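# Set the folded nail clippers ready to cut

## Task

The large nail clippers rest folded on their black pad above a wooden block. Put them in cutting position: flip the lever over so it points out beyond the tips of the jaws, then rotate it 180 degrees around the blue post so it comes back above the jaws. When finished, the lever's yellow nose must sit on the upper jaw, and its red end must be lifted above the black rivet, lined up with the jaws. The clippers must end up lying on the pad.

## Robot and tools

Robot: two six-joint arms, left_arm and right_arm, each with a two-finger gripper. The left_arm fingers are rigid. The right_arm fingers can fold. A part held near the fingertips (outer quarter of each pad) gets a normal squeeze. A part held closer to the palm can be pulled in: a thin part may be held loosely or lost, and a wide part may be squeezed harder than asked. A right finger pushed tip-first onto a surface folds easily unless the fingers are fully shut, which can hide the contact and spoil the next grip.

Frames. Scene frame: origin at table height, midway between the nominal bases, +z up, +x out over the table, left_arm on the +y side. Calibrated bases: left_arm (-0.092, +0.512, +0.084) m, right_arm (+0.036, -0.481, +0.084) m, each turned only slightly about z. Each arm reports its hand pose, velocities and targets in its own base frame. Gripper axes: fingers point along +z and open and close along y. end_effector_position is the point between the closed pads. The fingertips reach about 33 mm past it at small gaps and about 9 mm past it when fully open. Reported poses can be off by a few centimetres.

Row layout. Every motion row has 18 numbers in [-1, 1]. The first nine are for left_arm: dx, dy, dz, rx, ry, rz, gripper position, force_limit, speed. The next nine are the same for right_arm. Send all 18 even if only one arm moves. dx to rz are an offset, not a pose. They are measured along that arm's base axes from its Hand target at the start of the action or move. The rotation (rx, ry, rz as one rotation vector) turns the gripper about the Hand target position. Scale: 1.0 = 0.6 m or 180 degrees. All zeros re-requests the current Hand target. Gripper position: +1 fully open (140 mm), about -0.8 pads touching, -1 closes until blocked. force_limit sets grip force: about 14 N at -1, 40 N at 0, 58 N at +1. Closing faster grips harder. speed is finger speed: about 30 mm/s at -1, 140 at 0, 250 at +1. To leave a gripper alone, resend its last three numbers, since 0 counts as a command.

execute_actions(actions, cameras): actions is a list of actions. Each action is up to 15 rows, one per 1/30 s step. If there are fewer rows, the last row is held. Every row counts from the action's starting Hand target, so repeating an offset in a new action moves further. cameras is a list of names (cam_left_wrist, cam_right_wrist) or ["all"]. An empty actions list returns images and the full status.

move(target, speed, blend, stop_force, zero, blocking, cameras): straight-line paths toward the targets. target is one 18-number row or up to 15 rows. Every row is an offset from the same starting Hand targets, not from the previous row. speed is in m/s (0.002 to 2, default 0.25); rotation rate is capped at twice that in rad/s. blend is a corner radius in m. stop_force (10 to 80 N) ends an arm's path when it feels that much push along its motion. Use it only very slowly, never while rotating, and leave it out when backing off a contact. zero (default true) re-zeroes the force reading first. blocking=false returns after 0.5 s while the move keeps running; it cannot be used with stop_force. A move ends at 10 s. Paths do not avoid obstacles. Keep paths away from an arm's own base.

wait(seconds 0 to 10) lets time pass. stop brakes a running move. zoom_image(camera, region [x0, y0, x1, y1] in pixels, at most 504 by 504) enlarges the latest image from cam_left_wrist or cam_right_wrist. clear_fault(arm) clears a reported torque or force fault. finished_scene(scene) ends the scene for good.

Results. Each arm shows end_effector_position (m), quaternion, velocities, and Hand target, which is the clipped commanded pose the next offsets start from. The gripper often stops short of it; resend the missing distance. object_status: 0 moving, 1 blocked while opening, 2 blocked while closing (something gripped), 3 reached the commanded position or pads met. position_measured is in counts: 3 fully open, 139 about 60 mm, 230 pads touching. Other lines: joint torques, external torques, flange force on gripper x y z, and Wrist depth (a 7x7 grid of distances in metres, rows separated by " / ", "-" = no value). A move adds a 'move:' line with the outcome (done, off_target, held, fault...) and limits (paced = clipped, held = steps withheld).

Limits and cautions. Each step moves the commanded pose at most 70 mm and 16 degrees from the measured pose. The arms are stiff: a target even slightly beyond firm contact can trigger a fault. A force fault comes at 144 N. Torque faults come when a joint hits its load limit; the wrist joints are weakest, about 28 to 32 N m. Use clear_fault after a fault, and release the grip first if the grip pins the arm. A clearance check stops the arms getting close to each other. Never pinch or push one arm with the other. Long holds or stretched poses heat the motors (MOTOR HOT), which can lock an arm for 30 to 60 s. Do not drop the clippers, knock anything off the table, or hit things hard. Move smoothly and do not waste time.

Each tool is called after "Emit:" as name([rows], argument=value, ...), one row to a line, values as JSON.

## Session

Emit:
execute_actions(actions=[])

Scene clock: 0.00 s.
left_arm: end_effector_position=(+0.5450, -0.5329, +0.2945) position_measured=3 object_status=3 end_effector_quat_wxyz=(-0.094, +0.476, +0.872, +0.055) | right_arm: end_effector_position=(+0.5425, +0.4390, +0.1874) position_measured=3 object_status=3 end_effector_quat_wxyz=(-0.437, +0.672, +0.441, +0.404)
Joint positions: left_arm=[-0.838 0.468 1.259 0.042 1.63 -1.411] | right_arm=[0.182 0.305 2.23 1.683 1.131 -0.694]
Joint velocities: within noise
Joint torques (N m): no reading
External joint torques (N m): no reading
Flange force (N): no reading
Wrist depth (mm): cam_left_wrist=[1256 1256 1248 483 484 485 481 / 1278 1286 1256 486 486 490 494 / 1294 1318 503 376 380 501 506 / - 126 513 385 387 519 516 / 97 135 527 397 344 528 107 / 534 544 538 215 543 547 544 / - 553 557 214 559 286 563] | cam_right_wrist=[2721 3066 2341 2561 - - - / - 2902 3023 1072 942 780 1637 / - 1003 871 780 702 633 584 / 3455 143 656 596 548 147 479 / - 522 342 488 452 412 102 / - 294 - - 387 363 339 / - - 183 - - 319 316]
Hand target: left_arm +0.5450, -0.5329, +0.2945; -0.094, +0.476, +0.872, +0.055 | right_arm +0.5425, +0.4390, +0.1874; -0.437, +0.672, +0.441, +0.404
Tool commands: left_gripper/position=+1.0 left_gripper/force_limit=+1.0 left_gripper/speed=+1.0 right_gripper/position=+1.0 right_gripper/force_limit=+1.0 right_gripper/speed=+1.0

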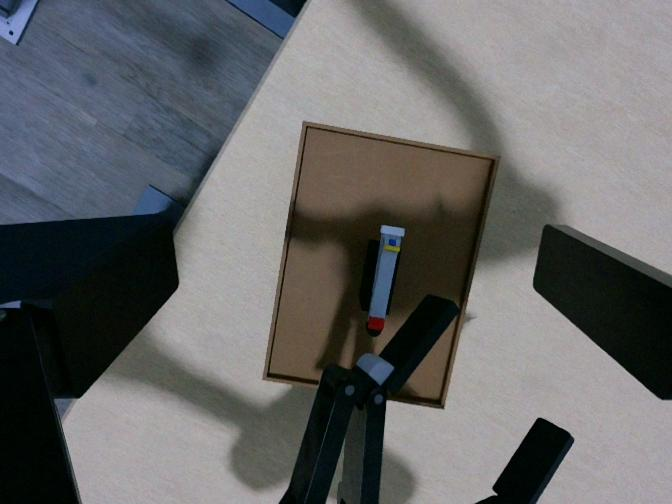

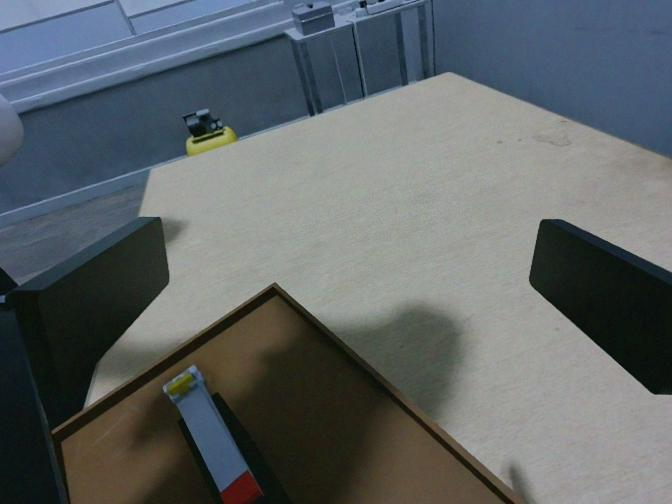

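Emit:
zoom_image(camera="cam_left_wrist", region=[320, 200, 450, 350])

Emit:
zoom_image(camera="cam_right_wrist", region=[130, 340, 310, 504])

Scaled by 3.360 from the camera's 672x504 image, which has a finer 960x720 frame.

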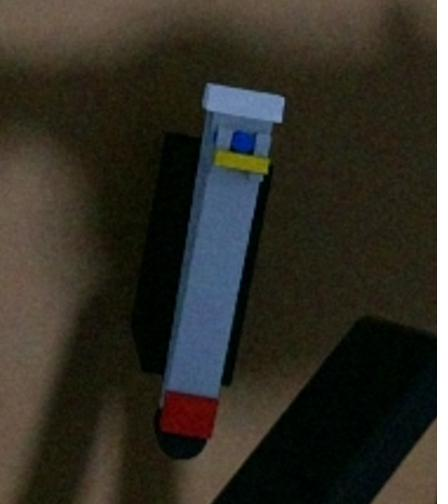

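Scaled by 2.800 from the camera's 672x504 image, which has a finer 960x720 frame.

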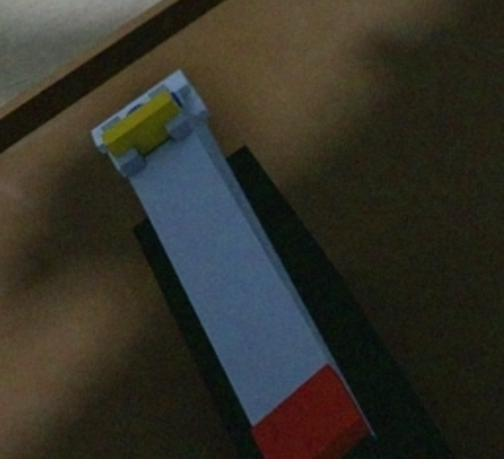

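Emit:
move(target=[0,0,0,0,0,0,1,1,1,0,-0.3,0.1,0,0,0,1,1,1], cameras=["all"])

Scene clock: 35.60 s.
left_arm: end_effector_position=(+0.5450, -0.5329, +0.2945) position_measured=3 object_status=3 end_effector_quat_wxyz=(-0.094, +0.476, +0.872, +0.055) | right_arm: end_effector_position=(+0.5425, +0.2591, +0.2474) position_measured=3 object_status=3 end_effector_quat_wxyz=(-0.437, +0.672, +0.441, +0.404)
Joint positions: left_arm=[-0.838 0.468 1.259 0.042 1.63 -1.411] | right_arm=[-0.181 0.193 2.218 1.358 1.361 -0.577]
Joint torques (N m): left_arm=[-1.85 -83.47 -39.54 3.74 0.77 -0.21] | right_arm=[-2.29 -49.83 -31.68 2.39 1.95 0.28]
External joint torques (N m): left_arm=[2.36 -3.91 -1.08 0.63 -0.15 0.21] | right_arm=[2.44 -0.67 0.95 -0.08 -0.06 -0.29]
Flange force (N): left_arm=[4.8 2.4 -1.3] | right_arm=[0.4 -2.8 4.6]
Wrist depth (mm): cam_left_wrist=[1234 1248 1220 481 482 482 486 / 1286 1278 1270 490 490 492 492 / 1326 1309 506 377 381 506 509 / 788 135 513 385 387 512 513 / 97 135 523 400 395 524 107 / 539 546 546 540 540 549 549 / - 554 554 552 557 560 557] | cam_right_wrist=[3023 3201 3249 2392 3110 2392 1624 / 837 - - 1237 1116 2291 1451 / 809 3066 1027 900 821 743 648 / - 143 794 718 642 148 567 / - 116 - - 536 484 102 / - 515 - - 444 429 400 / - 456 - - 389 375 -]
Hand target: left_arm +0.5450, -0.5329, +0.2945; -0.094, +0.476, +0.872, +0.055 | right_arm +0.5425, +0.2590, +0.2474; -0.437, +0.672, +0.441, +0.404
Off the commanded pose: left_arm 0.000 m, 0 deg | right_arm 0.000 m, 0 deg.
move: done

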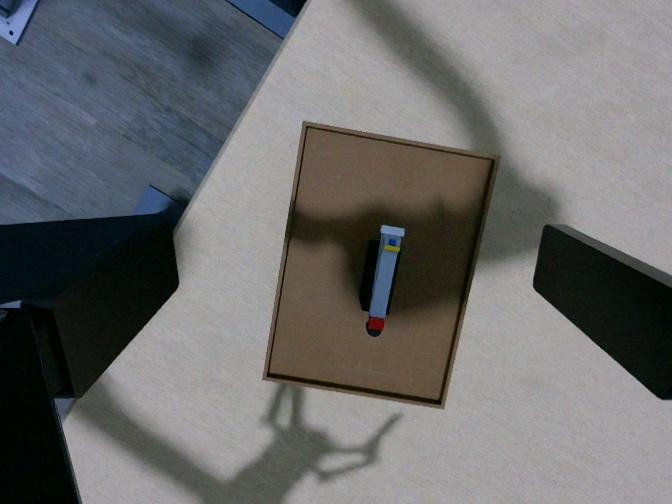

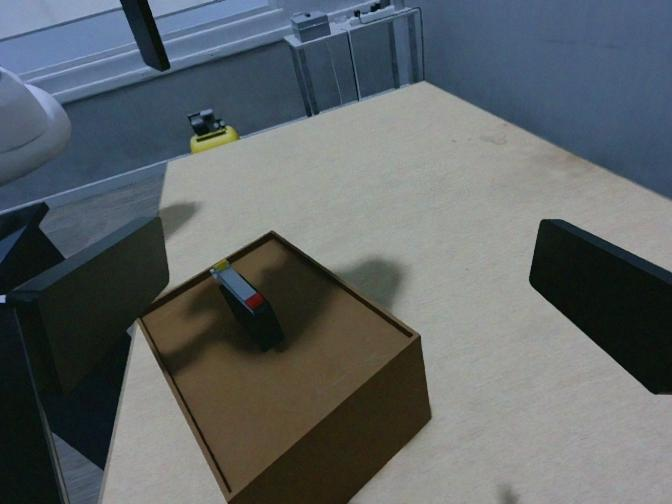

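Emit:
zoom_image(camera="cam_right_wrist", region=[180, 235, 320, 375])

Emit:
zoom_image(camera="cam_left_wrist", region=[340, 210, 440, 350])

Scaled by 3.600 from the camera's 672x504 image, which has a finer 960x720 frame.

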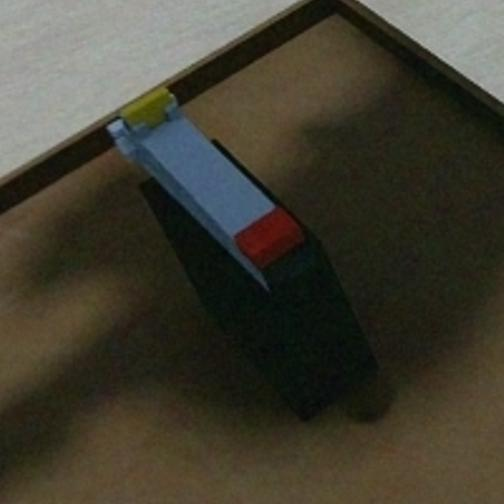

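Scaled by 3.600 from the camera's 672x504 image, which has a finer 960x720 frame.

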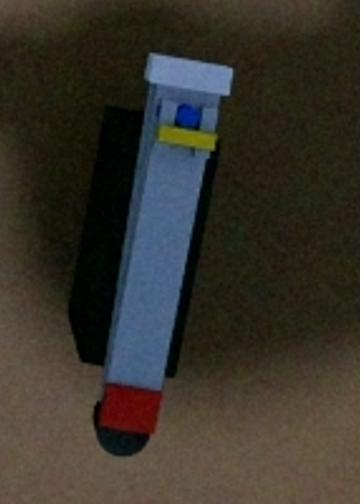

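Emit:
move(target=[0,0,-0.1666667,0,0,0,1,1,1,0,0,0,0,0,0,1,1,1], cameras=["cam_left_wrist"])

Emit:
zoom_image(camera="cam_left_wrist", region=[340, 150, 480, 350])

Scene clock: 49.20 s.
left_arm: end_effector_position=(+0.5449, -0.5330, +0.1946) position_measured=3 object_status=3 end_effector_quat_wxyz=(-0.094, +0.476, +0.872, +0.055) | right_arm: end_effector_position=(+0.5425, +0.2590, +0.2474) position_measured=3 object_status=3 end_effector_quat_wxyz=(-0.437, +0.672, +0.441, +0.404)
Joint positions: left_arm=[-0.838 0.507 1.383 0.042 1.467 -1.418] | right_arm=[-0.181 0.193 2.218 1.358 1.361 -0.577]
Joint torques (N m): left_arm=[-1.19 -85.57 -38.27 3.61 0.93 -0.29] | right_arm=[-2.42 -50.1 -31.65 2.4 1.94 0.18]
External joint torques (N m): left_arm=[0.96 -3.53 -0.69 0.55 -0.3 0.3] | right_arm=[2.51 -0.33 0.88 -0.08 -0.06 -0.19]
Flange force (N): left_arm=[4.6 0.8 -1.1] | right_arm=[0.4 -2.2 4.8]
Wrist depth (mm): cam_left_wrist=[1135 1166 1135 392 389 392 395 / 1179 1192 398 279 395 405 398 / 1213 1213 410 283 282 283 410 / 1213 125 414 289 288 288 416 / 97 135 423 296 296 298 107 / 437 431 435 303 302 434 445 / - 448 447 448 310 447 445] | cam_right_wrist=[229 280 3628 2687 2561 - 1533 / 900 319 1251 1244 1105 2474 - / 5183 3628 981 915 821 735 687 / - 143 809 707 644 148 568 / - 116 369 - 532 487 102 / 1032 534 - - 453 427 398 / 1451 455 301 334 389 374 -]
Hand target: left_arm +0.5450, -0.5329, +0.1945; -0.094, +0.476, +0.872, +0.055 | right_arm +0.5425, +0.2590, +0.2474; -0.437, +0.672, +0.441, +0.404
Off the commanded pose: left_arm 0.000 m, 0 deg | right_arm 0.000 m, 0 deg.
move: done
Images, in order (width x height): cam_left_wrist 672x504.

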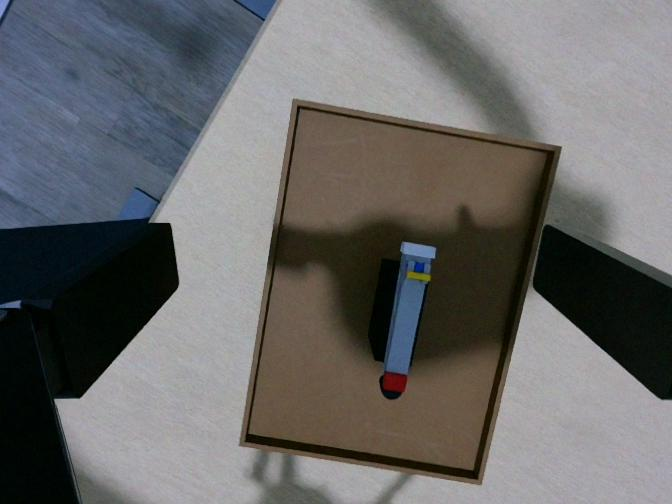

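Scaled by 2.520 from the camera's 672x504 image, which has a finer 960x720 frame.

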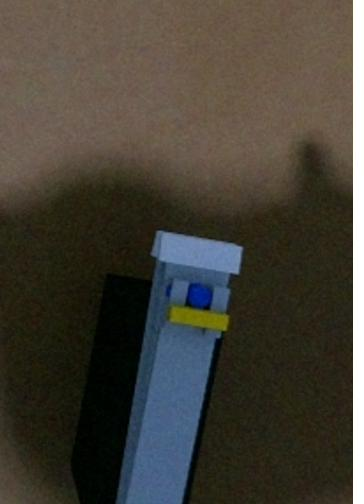

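Emit:
move(target=[0.1,0,0,0,0,0,1,1,1,0,0,0,0,0,0,1,1,1], cameras=["cam_left_wrist"])

Emit:
move(target=[0,0.1,0,0,0,0,1,1,1,0,0,0,0,0,0,1,1,1], cameras=["cam_left_wrist"])

Scene clock: 87.03 s.
left_arm: end_effector_position=(+0.6049, -0.5329, +0.1946) position_measured=3 object_status=3 end_effector_quat_wxyz=(-0.094, +0.476, +0.872, +0.055) | right_arm: end_effector_position=(+0.5425, +0.2590, +0.2474) position_measured=3 object_status=3 end_effector_quat_wxyz=(-0.437, +0.672, +0.441, +0.404)
Joint positions: left_arm=[-0.787 0.575 1.274 0.053 1.506 -1.367] | right_arm=[-0.181 0.193 2.218 1.358 1.361 -0.577]
Joint torques (N m): left_arm=[-1.92 -92.2 -39.01 3.63 0.84 -0.3] | right_arm=[-2.71 -49.77 -31.6 2.42 1.94 0.26]
External joint torques (N m): left_arm=[2.3 -3.84 -0.64 0.65 -0.23 0.3] | right_arm=[2.92 -0.75 0.87 -0.12 -0.05 -0.27]
Flange force (N): left_arm=[5.6 1.9 -0.9] | right_arm=[0.9 -2.9 5.4]
Wrist depth (mm): cam_left_wrist=[1154 1173 385 389 392 390 391 / 1148 400 276 274 275 403 398 / 1206 404 282 281 282 409 407 / 695 125 287 241 289 414 415 / 97 125 296 295 298 428 107 / 435 436 301 301 437 437 442 / - 444 448 447 449 451 449] | cam_right_wrist=[203 229 292 2623 3511 2177 1714 / 227 - 335 1203 1067 1003 1741 / 237 1177 994 911 812 745 728 / - 143 812 707 642 148 568 / - 116 379 - 537 485 102 / - 546 327 346 450 425 401 / - 458 307 - 389 375 -]
Hand target: left_arm +0.6050, -0.5329, +0.1945; -0.094, +0.476, +0.872, +0.055 | right_arm +0.5425, +0.2590, +0.2474; -0.437, +0.672, +0.441, +0.404
Off the commanded pose: left_arm 0.000 m, 0 deg | right_arm 0.000 m, 0 deg.
move: done
Images, in order (width x height): cam_left_wrist 672x504.

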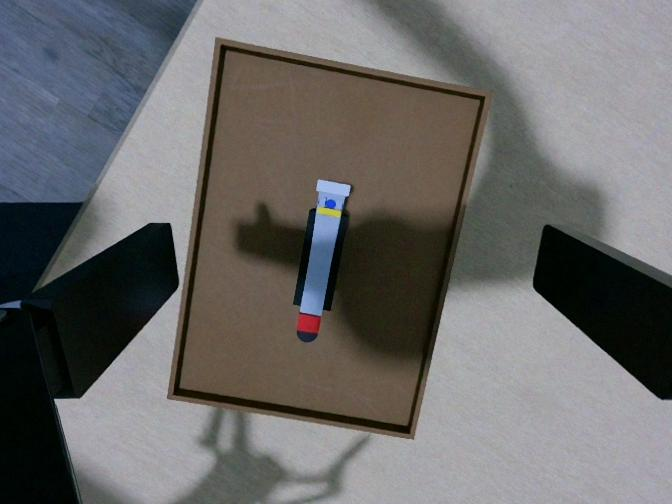

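Scene clock: 87.77 s.
left_arm: end_effector_position=(+0.6049, -0.4730, +0.1945) position_measured=3 object_status=3 end_effector_quat_wxyz=(-0.094, +0.476, +0.872, +0.055) | right_arm: end_effector_position=(+0.5425, +0.2590, +0.2474) position_measured=3 object_status=3 end_effector_quat_wxyz=(-0.437, +0.672, +0.441, +0.404)
Joint positions: left_arm=[-0.736 0.512 1.375 0.063 1.465 -1.321] | right_arm=[-0.181 0.193 2.218 1.358 1.361 -0.577]
Joint torques (N m): left_arm=[-1.07 -86.24 -38.35 3.57 0.89 -0.31] | right_arm=[-2.62 -49.98 -31.68 2.46 1.95 0.25]
External joint torques (N m): left_arm=[1.07 -3.79 -0.84 0.68 -0.28 0.31] | right_arm=[2.62 -0.47 0.9 -0.14 -0.07 -0.26]
Flange force (N): left_arm=[4.8 0.5 -1.4] | right_arm=[0.5 -2.5 4.9]
Wrist depth (mm): cam_left_wrist=[1166 1160 390 390 389 392 392 / 1186 403 397 397 400 397 403 / 1186 407 282 285 406 407 403 / 815 134 288 288 417 418 415 / 97 135 293 295 430 429 107 / 431 304 301 303 436 439 441 / - 444 309 308 449 448 447] | cam_right_wrist=[250 281 343 2755 - 2591 - / 283 - 413 1177 1083 1997 1674 / 3298 1017 1022 900 806 743 648 / - 143 815 711 642 147 568 / - 117 356 - 535 483 102 / - 540 - - 449 428 400 / - 455 - - 392 379 -]
Hand target: left_arm +0.6050, -0.4729, +0.1945; -0.094, +0.476, +0.872, +0.055 | right_arm +0.5425, +0.2590, +0.2474; -0.437, +0.672, +0.441, +0.404
Off the commanded pose: left_arm 0.000 m, 0 deg | right_arm 0.000 m, 0 deg.
move: done
Images, in order (width x height): cam_left_wrist 672x504.

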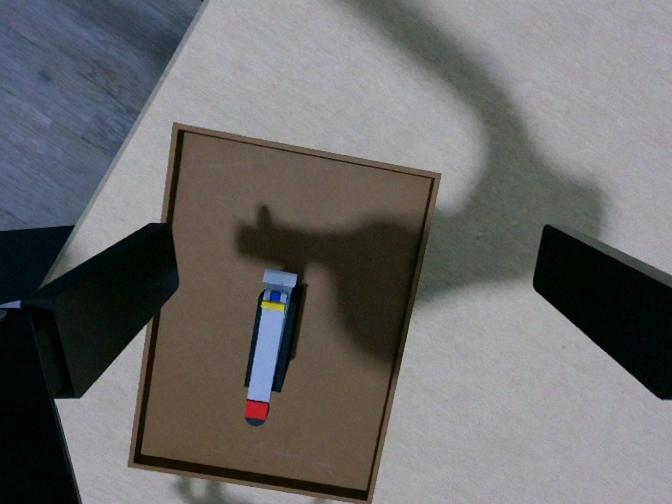

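Emit:
move(target=[0,0.15,0.2,0,0,0,1,1,1,-0.256,0.156,-0.1663,0.0284,-0.098,-0.1533,1,1,1], cameras=["all"])

Scene clock: 200.40 s.
left_arm: end_effector_position=(+0.6050, -0.3829, +0.3145) position_measured=3 object_status=3 end_effector_quat_wxyz=(-0.094, +0.476, +0.872, +0.055) | right_arm: end_effector_position=(+0.3918, +0.3542, +0.1481) position_measured=3 object_status=3 end_effector_quat_wxyz=(-0.298, +0.670, +0.333, +0.593)
Joint positions: left_arm=[-0.65 0.378 1.354 0.081 1.614 -1.226] | right_arm=[0.273 0.295 2.792 2.483 1.408 -1.532]
Joint torques (N m): left_arm=[-1.14 -74.55 -39.89 3.81 0.76 -0.34] | right_arm=[-3.02 -36.14 -7.59 0 2.74 0.31]
External joint torques (N m): left_arm=[1.17 -4.71 -0.98 0.66 -0.17 0.34] | right_arm=[3.09 -0.62 0.59 -0.11 -0.07 -0.31]
Flange force (N): left_arm=[6.2 -0.1 -1.1] | right_arm=[0.0 0.0 0.0]
Wrist depth (mm): cam_left_wrist=[1263 1248 502 495 499 502 501 / 1294 1309 509 514 511 508 516 / 1294 1318 522 522 530 521 526 / 1342 126 407 495 538 527 532 / 97 135 414 423 544 546 107 / 556 553 429 556 568 565 568 / - 577 582 578 582 580 577] | cam_right_wrist=[2721 - 2755 2502 - 1555 - / 2942 2392 - - - 1649 1387 / 915 918 999 1003 878 1687 1501 / 756 143 372 262 654 148 654 / - 116 - 258 - - 102 / 369 363 - - - 366 368 / 318 308 - - - 307 319]
Hand target: left_arm +0.6050, -0.3829, +0.3145; -0.094, +0.476, +0.872, +0.055 | right_arm +0.3889, +0.3526, +0.1476; -0.285, +0.668, +0.312, +0.612
Off the commanded pose: left_arm 0.000 m, 0 deg | right_arm 0.003 m, 4 deg.
joint sent to its limit (right arm) — joint 3 (elbow), upper limit, where the elbow is as bent as it goes. The joint targets are off in orientation, not in position.
move: off_target (right_arm)

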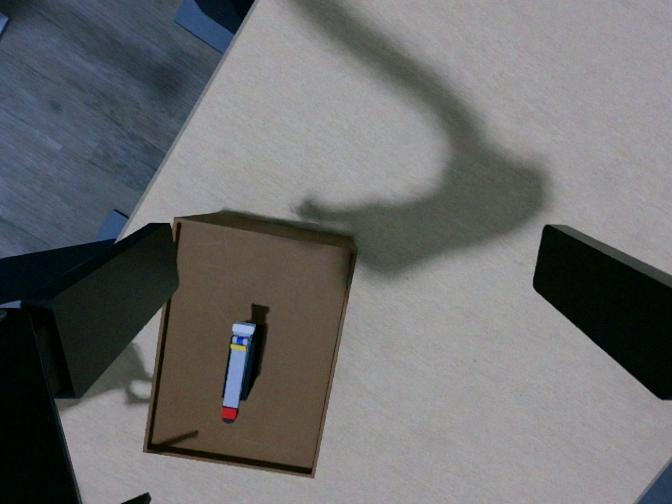

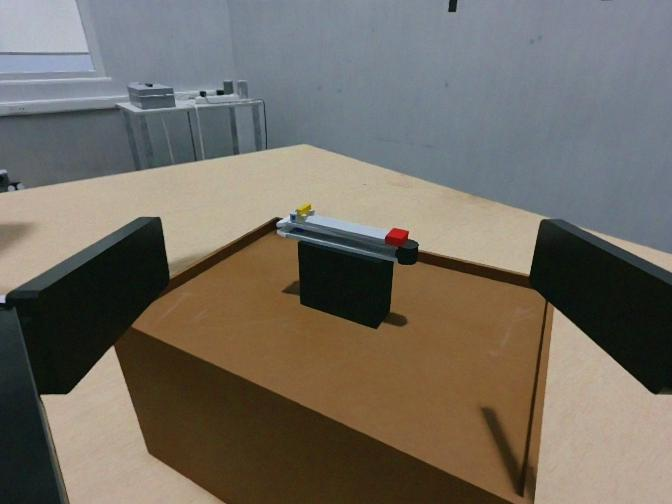

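Very good side view.

Emit:
zoom_image(camera="cam_right_wrist", region=[260, 180, 440, 340])

Scaled by 2.800 from the camera's 672x504 image, which has a finer 960x720 frame.

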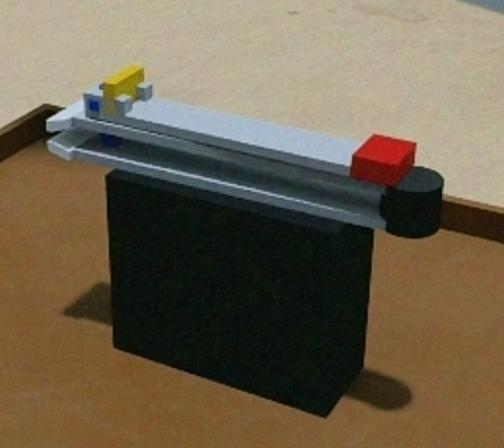

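Emit:
move(target=[0.0083,-0.3335,-0.1325,-0.0626,-0.0304,-0.0569,-0.3,0,0,0,0,0,0,0,0,1,1,1], cameras=["all"], speed=0.2)

Scene clock: 263.67 s.
left_arm: end_effector_position=(+0.6100, -0.5830, +0.2351) position_measured=167 object_status=3 end_effector_quat_wxyz=(+0.000, +0.556, +0.831, +0.000) | right_arm: end_effector_position=(+0.3917, +0.3542, +0.1480) position_measured=3 object_status=3 end_effector_quat_wxyz=(-0.298, +0.670, +0.333, +0.593)
Joint positions: left_arm=[-0.804 0.504 1.298 0.001 1.341 -1.196] | right_arm=[0.273 0.295 2.792 2.483 1.408 -1.532]
Joint torques (N m): left_arm=[-1.45 -86.39 -39.58 3.49 0.29 -0.27] | right_arm=[-2.57 -36.3 -7.98 -0.08 2.72 0.23]
External joint torques (N m): left_arm=[1.8 -4.13 -1.02 0.71 -0.24 0.27] | right_arm=[2.73 -0.47 0.99 -0.04 -0.06 -0.23]
Flange force (N): left_arm=[4.9 0.5 -2.4] | right_arm=[0.0 0.0 0.0]
Wrist depth (mm): cam_left_wrist=[1160 405 284 282 285 399 394 / 1192 416 303 296 299 420 419 / 200 444 323 315 316 445 441 / 711 471 327 337 138 462 477 / - 84 78 509 118 88 85 / - 73 - 543 - - 70 / - - - 577 - - 65] | cam_right_wrist=[2827 - - 179 176 - - / - 2791 - 2655 - 1637 - / 860 907 1012 1003 942 - - / 753 143 652 260 656 148 1378 / - 117 - 255 - - 102 / 369 345 - - - 369 371 / 319 309 - - - 314 321]
Hand target: left_arm +0.6099, -0.5830, +0.2350; +0.000, +0.556, +0.831, +0.000 | right_arm +0.3917, +0.3542, +0.1480; -0.298, +0.670, +0.333, +0.593 (not the last commanded pose)
Off the commanded pose: left_arm 0.000 m, 0 deg | right_arm 0.003 m, 4 deg.
move: off_target (right_arm)

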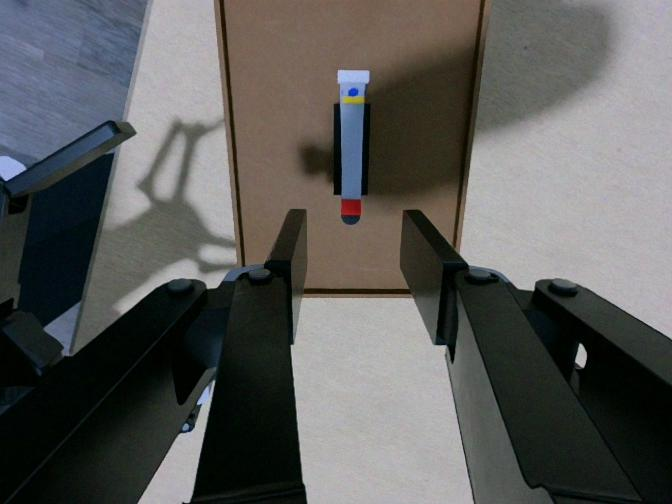

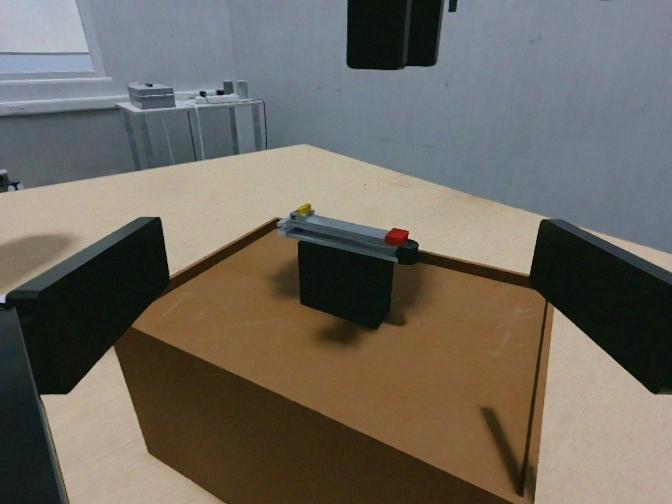

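Emit:
zoom_image(camera="cam_right_wrist", region=[365, 215, 435, 285])

Emit:
zoom_image(camera="cam_right_wrist", region=[270, 195, 340, 265])

Emit:
zoom_image(camera="cam_left_wrist", region=[310, 60, 400, 150])

Emit:
zoom_image(camera="cam_left_wrist", region=[310, 150, 400, 240])

Scaled by 7.200 from the camera's 672x504 image, which has a finer 960x720 frame.

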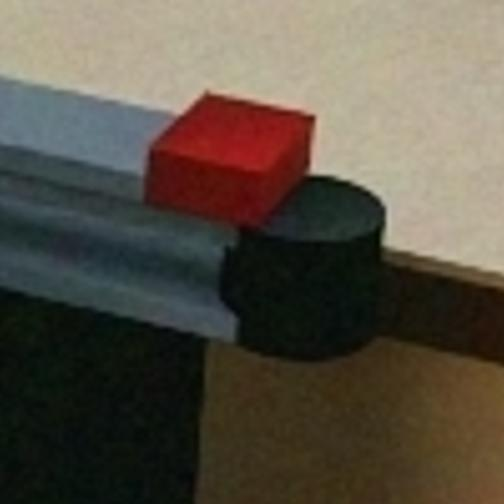

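Scaled by 7.200 from the camera's 672x504 image, which has a finer 960x720 frame.

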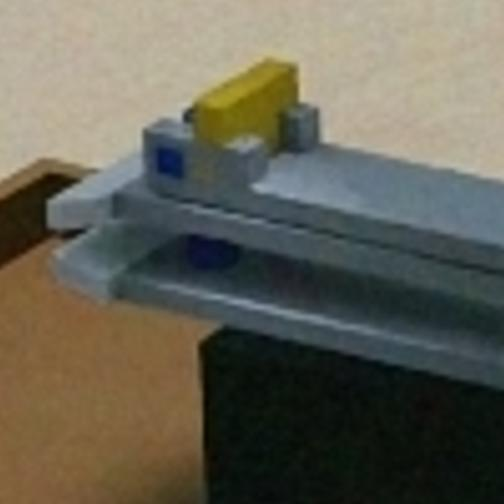

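Scaled by 5.600 from the camera's 672x504 image, which has a finer 960x720 frame.

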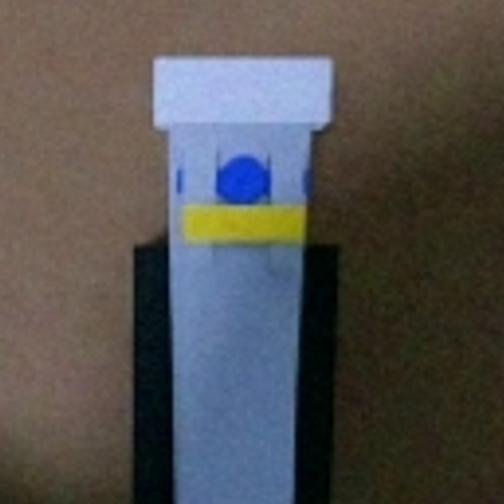

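Scaled by 5.600 from the camera's 672x504 image, which has a finer 960x720 frame.

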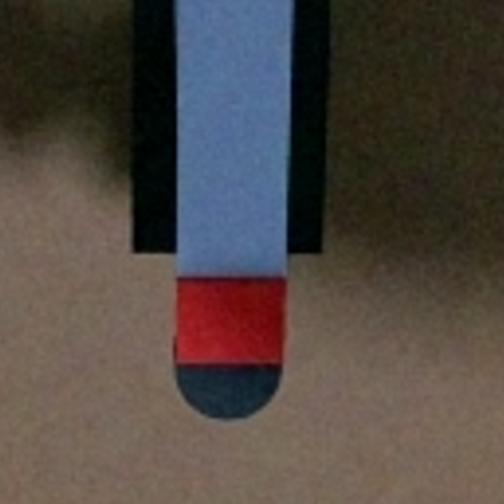

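Emit:
move(target=[0.0065,-0.0073,-0.135,0,0,0,-0.3,0,0,0,0,0,0,0,0,1,1,1], cameras=["all"], speed=0.1)

Emit:
zoom_image(camera="cam_right_wrist", region=[320, 160, 460, 280])

Emit:
zoom_image(camera="cam_left_wrist", region=[270, 100, 430, 260])

Scene clock: 303.57 s.
left_arm: end_effector_position=(+0.6138, -0.5874, +0.1540) position_measured=167 object_status=3 end_effector_quat_wxyz=(+0.000, +0.556, +0.831, +0.000) | right_arm: end_effector_position=(+0.3917, +0.3542, +0.1480) position_measured=3 object_status=3 end_effector_quat_wxyz=(-0.298, +0.670, +0.333, +0.593)
Joint positions: left_arm=[-0.804 0.552 1.373 0.001 1.217 -1.196] | right_arm=[0.273 0.295 2.792 2.483 1.408 -1.532]
Joint torques (N m): left_arm=[-1.62 -89.63 -38.12 3.38 0.41 -0.26] | right_arm=[-2.79 -36.68 -7.97 0.01 2.71 0.25]
External joint torques (N m): left_arm=[1.86 -3.93 -1.09 0.67 -0.36 0.26] | right_arm=[2.86 -0.06 0.99 -0.12 -0.05 -0.25]
Flange force (N): left_arm=[4.3 0.8 -2.7] | right_arm=[0.0 0.0 0.0]
Wrist depth (mm): cam_left_wrist=[1073 327 211 209 211 318 324 / 1106 345 223 180 224 339 344 / 651 365 239 189 237 364 363 / 389 390 243 251 144 385 391 / - 84 78 267 137 88 85 / - 73 - 448 - - 70 / - - - 483 - - 65] | cam_right_wrist=[2721 2827 3110 152 178 1533 1414 / 2721 2054 3249 177 216 1674 1319 / 915 915 1003 907 236 1755 - / 769 143 687 262 656 147 617 / - 116 - - - - 102 / 369 383 - - - 366 368 / 318 308 - - - 321 318]
Hand target: left_arm +0.6138, -0.5874, +0.1540; +0.000, +0.556, +0.831, +0.000 | right_arm +0.3917, +0.3542, +0.1480; -0.298, +0.670, +0.333, +0.593
Off the commanded pose: left_arm 0.000 m, 0 deg | right_arm 0.000 m, 0 deg.
move: done

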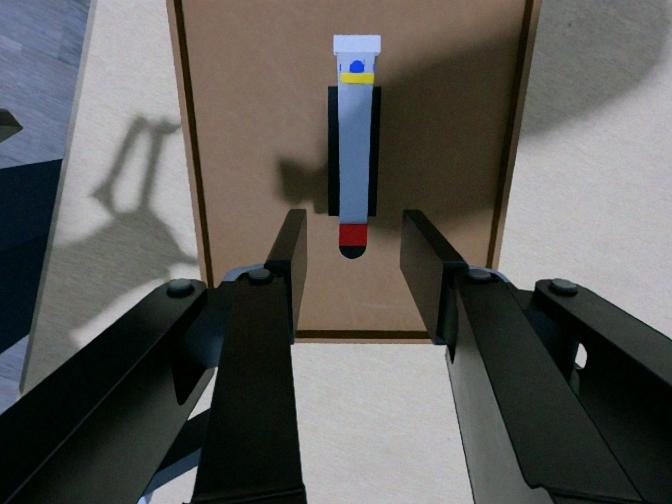

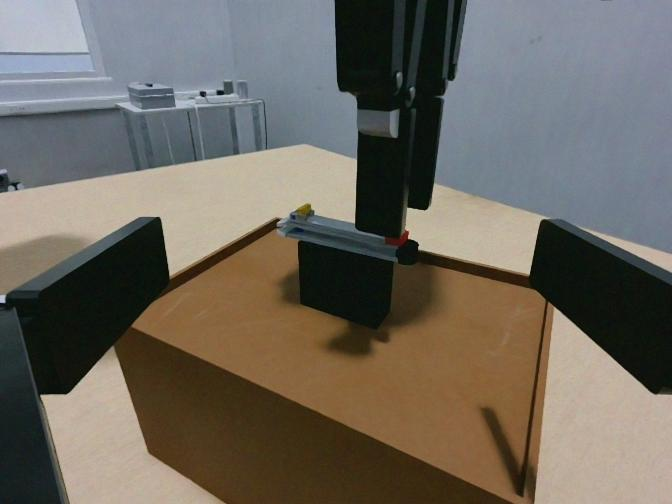

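Scaled by 3.600 from the camera's 672x504 image, which has a finer 960x720 frame.

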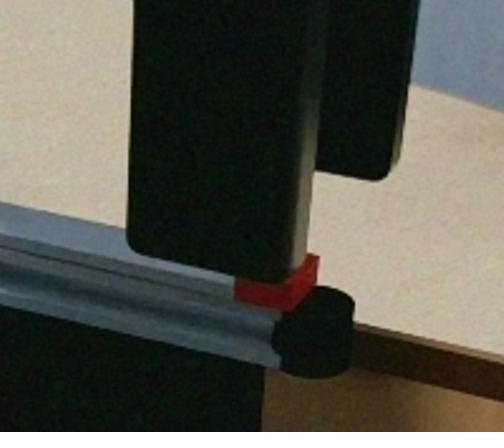

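Scaled by 3.150 from the camera's 672x504 image, which has a finer 960x720 frame.

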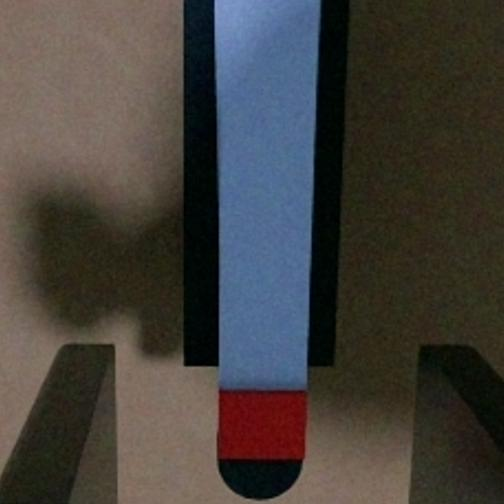

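Emit:
move(target=[0,0,-0.0208,0,0,0,-0.5,0,0,0,0,0,0,0,0,1,1,1], cameras=["all"], speed=0.05)

Emit:
zoom_image(camera="cam_right_wrist", region=[340, 190, 440, 280])

Emit:
zoom_image(camera="cam_left_wrist", region=[280, 160, 430, 300])

Scene clock: 325.20 s.
left_arm: end_effector_position=(+0.6138, -0.5874, +0.1416) position_measured=192 object_status=3 end_effector_quat_wxyz=(+0.000, +0.556, +0.831, +0.000) | right_arm: end_effector_position=(+0.3917, +0.3542, +0.1480) position_measured=3 object_status=3 end_effector_quat_wxyz=(-0.298, +0.670, +0.333, +0.593)
Joint positions: left_arm=[-0.804 0.559 1.385 0.001 1.198 -1.196] | right_arm=[0.273 0.295 2.792 2.483 1.408 -1.532]
Joint torques (N m): left_arm=[-1.71 -90.3 -38.03 3.29 0.33 -0.2] | right_arm=[-2.91 -36.41 -7.84 -0.05 2.75 0.27]
External joint torques (N m): left_arm=[1.87 -3.46 -0.85 0.73 -0.29 0.2] | right_arm=[2.96 -0.32 0.84 -0.05 -0.08 -0.27]
Flange force (N): left_arm=[4.0 0.9 -2.4] | right_arm=[0.0 0.0 0.0]
Wrist depth (mm): cam_left_wrist=[1062 317 200 197 202 203 313 / 1095 332 213 168 213 325 334 / 359 355 226 176 226 348 352 / 380 374 237 168 148 376 375 / 397 73 78 254 91 84 391 / - - - 436 - - 69 / - - - 460 - - 62] | cam_right_wrist=[2755 - - 156 178 - - / - 2864 3455 179 192 1649 - / 900 915 999 915 831 1784 - / 756 135 685 260 646 147 611 / - 117 - 272 - - 102 / 365 378 - - - 395 371 / 319 309 - - - 299 320]
Hand target: left_arm +0.6138, -0.5874, +0.1416; +0.000, +0.556, +0.831, +0.000 | right_arm +0.3917, +0.3542, +0.1480; -0.298, +0.670, +0.333, +0.593
Off the commanded pose: left_arm 0.000 m, 0 deg | right_arm 0.000 m, 0 deg.
move: done

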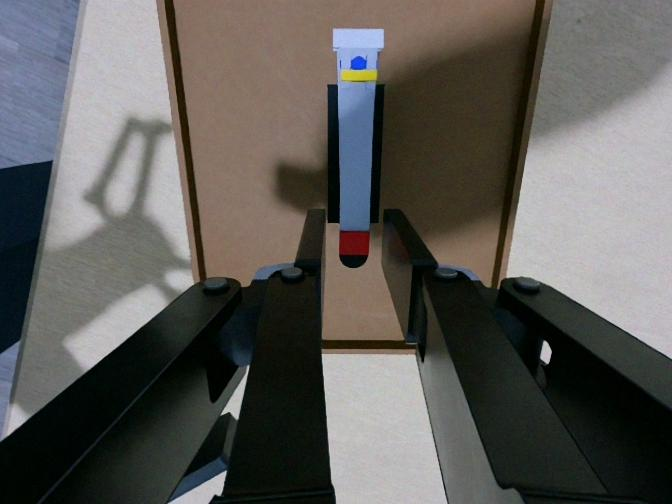

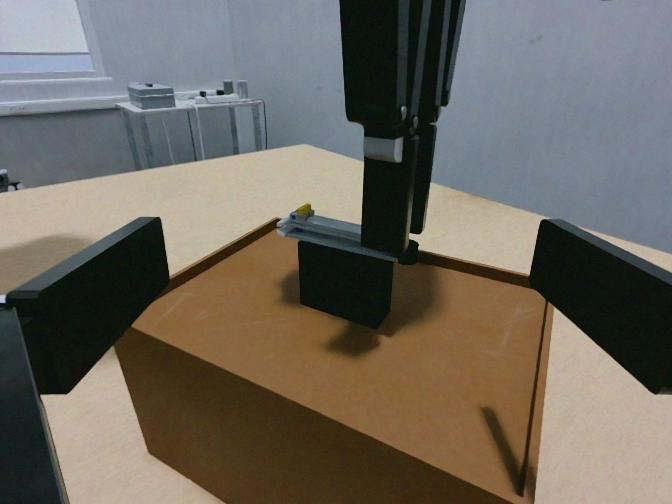

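Scaled by 5.040 from the camera's 672x504 image, which has a finer 960x720 frame.

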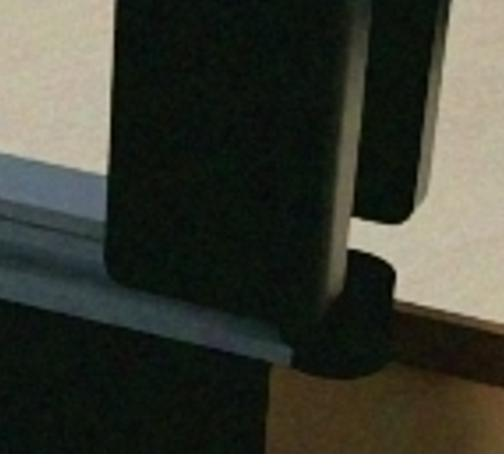

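Scaled by 3.360 from the camera's 672x504 image, which has a finer 960x720 frame.

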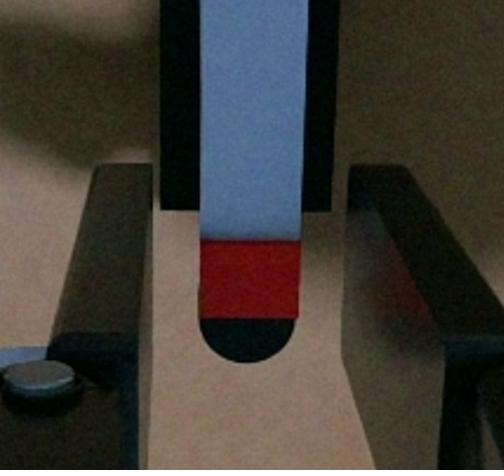

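Emit:
move(target=[0,0,0.003,0,0,0,-0.5,-1,-1,0,0,0,0,0,0,1,1,1], speed=0.05)

Emit:
move(target=[0,0,0,0,0,0,-1,-1,-1,0,0,0,0,0,0,1,1,1], cameras=["all"])

Emit:
zoom_image(camera="cam_right_wrist", region=[340, 190, 440, 280])

Emit:
zoom_image(camera="cam_left_wrist", region=[280, 160, 430, 300])

Scene clock: 334.97 s.
left_arm: end_effector_position=(+0.6138, -0.5874, +0.1434) position_measured=192 object_status=3 end_effector_quat_wxyz=(+0.000, +0.556, +0.831, +0.000) | right_arm: end_effector_position=(+0.3917, +0.3542, +0.1480) position_measured=3 object_status=3 end_effector_quat_wxyz=(-0.298, +0.670, +0.333, +0.593)
Joint positions: left_arm=[-0.804 0.558 1.384 0.001 1.201 -1.196] | right_arm=[0.273 0.295 2.792 2.483 1.408 -1.532]
Joint torques (N m): left_arm=[-1.88 -89.34 -37.98 3.4 0.28 -0.36] | right_arm=[-2.51 -36.45 -7.87 0.01 2.74 0.31]
External joint torques (N m): left_arm=[1.96 -4.68 -1.08 0.64 -0.24 0.36] | right_arm=[2.63 -0.33 0.86 -0.12 -0.07 -0.32]
Flange force (N): left_arm=[5.3 0.6 -3.4] | right_arm=[0.0 0.0 0.0]
Wrist depth (mm): cam_left_wrist=[1041 314 202 200 202 204 316 / 1078 333 215 169 214 328 336 / 366 356 227 176 228 349 353 / 385 380 239 170 148 376 375 / 401 73 78 256 91 84 393 / - - - 435 - - 69 / - - - 471 - - 62] | cam_right_wrist=[2755 - - 156 191 1387 - / 3887 2199 3401 173 190 - 1461 / 2864 1017 1022 918 242 - - / 769 143 664 261 658 147 629 / - 118 - 272 - - 102 / 368 358 - - - 391 369 / 319 308 - - - 319 320]
Hand target: left_arm +0.6138, -0.5874, +0.1434; +0.000, +0.556, +0.831, +0.000 | right_arm +0.3917, +0.3542, +0.1480; -0.298, +0.670, +0.333, +0.593
Off the commanded pose: left_arm 0.000 m, 0 deg | right_arm 0.000 m, 0 deg.
move: done

Scene clock: 335.60 s.
left_arm: end_effector_position=(+0.6138, -0.5874, +0.1434) position_measured=211 object_status=0 end_effector_quat_wxyz=(+0.000, +0.556, +0.831, +0.000) | right_arm: end_effector_position=(+0.3917, +0.3542, +0.1480) position_measured=3 object_status=3 end_effector_quat_wxyz=(-0.298, +0.670, +0.333, +0.593)
Joint positions: left_arm=[-0.804 0.558 1.384 0.001 1.201 -1.196] | right_arm=[0.273 0.295 2.792 2.483 1.408 -1.532]
Joint torques (N m): left_arm=[-1.92 -89.14 -38.05 3.47 0.14 -0.32] | right_arm=[-2.6 -36.4 -7.77 -0.08 2.74 0.33]
External joint torques (N m): left_arm=[1.79 -4.34 -0.8 0.53 -0.1 0.32] | right_arm=[2.58 -0.31 0.77 -0.01 -0.08 -0.33]
Flange force (N): left_arm=[5.3 0.4 -3.2] | right_arm=[0.0 0.0 0.0]
Wrist depth (mm): cam_left_wrist=[1046 318 203 200 202 206 316 / 1112 336 214 170 213 325 335 / 363 353 227 176 227 349 355 / 382 380 238 144 236 378 377 / 402 78 78 91 - 79 398 / - - - - - - 58 / - - - - - - 61] | cam_right_wrist=[2827 2419 - 161 179 - - / 2561 2392 - 184 207 2366 - / 888 1008 1027 911 221 1814 - / 753 144 693 262 644 147 620 / - 116 - - - 254 102 / 369 376 - - - 235 369 / 319 311 - - - 321 318]
Hand target: left_arm +0.6138, -0.5874, +0.1434; +0.000, +0.556, +0.831, +0.000 | right_arm +0.3917, +0.3542, +0.1480; -0.298, +0.670, +0.333, +0.593
Off the commanded pose: left_arm 0.000 m, 0 deg | right_arm 0.000 m, 0 deg.
move: done

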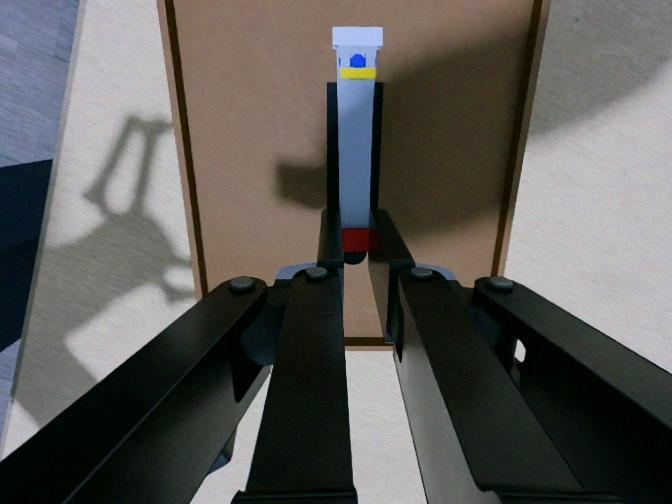

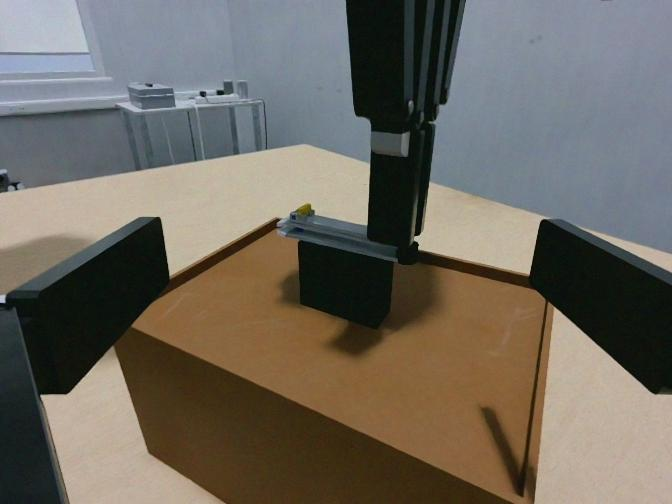

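Scaled by 5.040 from the camera's 672x504 image, which has a finer 960x720 frame.

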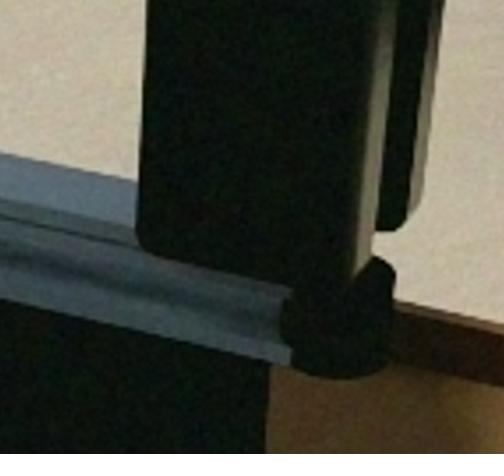

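Scaled by 3.360 from the camera's 672x504 image, which has a finer 960x720 frame.

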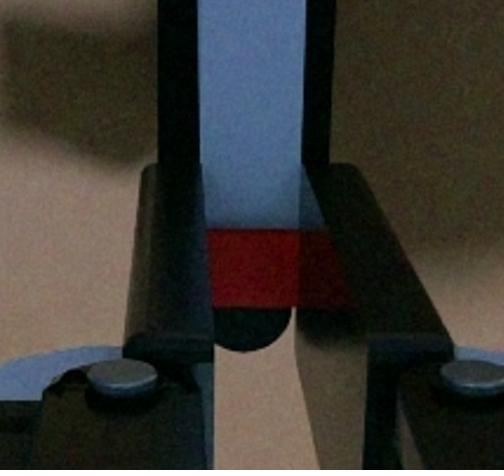

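Emit:
wait(seconds=0.5, cameras=["all"])

Emit:
zoom_image(camera="cam_right_wrist", region=[340, 190, 440, 280])

Emit:
zoom_image(camera="cam_left_wrist", region=[280, 160, 430, 300])

Scene clock: 339.33 s.
left_arm: end_effector_position=(+0.6138, -0.5874, +0.1434) position_measured=211 object_status=2 end_effector_quat_wxyz=(+0.000, +0.556, +0.831, +0.000) | right_arm: end_effector_position=(+0.3917, +0.3542, +0.1480) position_measured=3 object_status=3 end_effector_quat_wxyz=(-0.298, +0.670, +0.333, +0.593)
Joint positions: left_arm=[-0.804 0.558 1.384 0.001 1.201 -1.196] | right_arm=[0.273 0.295 2.792 2.483 1.408 -1.532]
Joint torques (N m): left_arm=[-1.99 -89.76 -37.64 3.42 0.21 -0.33] | right_arm=[-2.4 -36.42 -7.69 -0.06 2.74 0.3]
External joint torques (N m): left_arm=[2.16 -3.74 -1.24 0.6 -0.16 0.33] | right_arm=[2.4 -0.3 0.66 -0.04 -0.07 -0.3]
Flange force (N): left_arm=[3.6 1.6 -3.2] | right_arm=[0.0 0.0 0.0]
Wrist depth (mm): cam_left_wrist=[1046 312 203 200 203 205 315 / 1089 335 214 169 213 327 332 / 364 356 229 176 227 349 353 / 379 376 240 144 236 380 380 / 402 78 78 91 - 79 396 / - - - - - - 58 / - - - - - - 61] | cam_right_wrist=[2827 3511 - 162 183 1861 1344 / - 2687 2268 195 191 1624 - / 926 922 999 918 221 - - / 756 143 726 261 656 147 620 / - 124 - 264 - - 102 / 368 363 - - - 370 368 / 320 311 - - - 319 317]
Hand target: left_arm +0.6138, -0.5874, +0.1434; +0.000, +0.556, +0.831, +0.000 | right_arm +0.3917, +0.3542, +0.1480; -0.298, +0.670, +0.333, +0.593
Tool commands: left_gripper/position=-1.0 left_gripper/force_limit=-1.0 left_gripper/speed=-1.0 right_gripper/position=+1.0 right_gripper/force_limit=+1.0 right_gripper/speed=+1.0
Off the commanded pose: left_arm 0.000 m, 0 deg | right_arm 0.000 m, 0 deg.
wait: 0.50 s; at rest from the start

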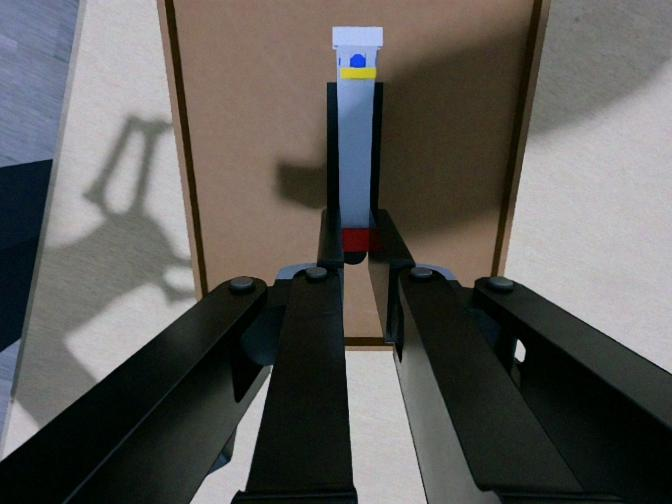

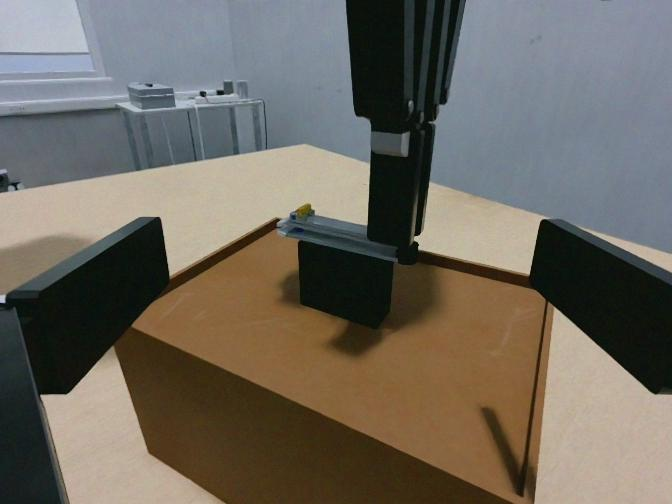

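Scaled by 5.040 from the camera's 672x504 image, which has a finer 960x720 frame.

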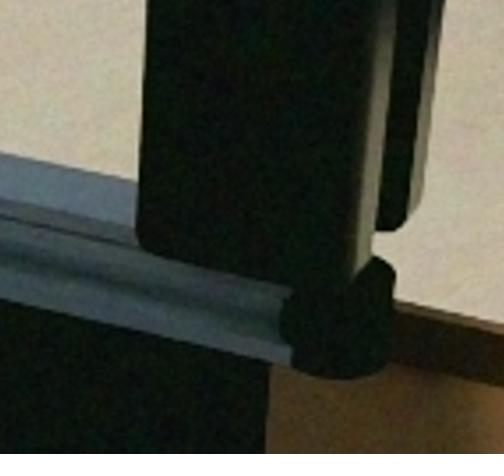

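Scaled by 3.360 from the camera's 672x504 image, which has a finer 960x720 frame.

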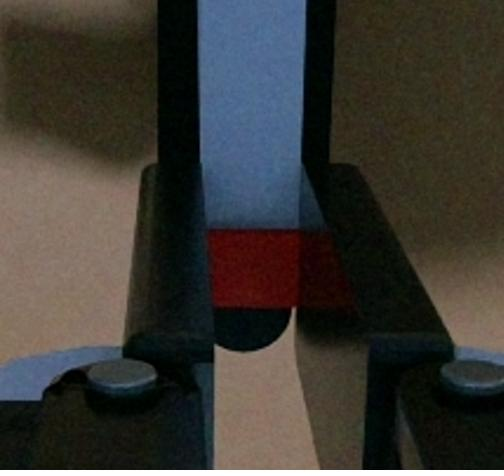

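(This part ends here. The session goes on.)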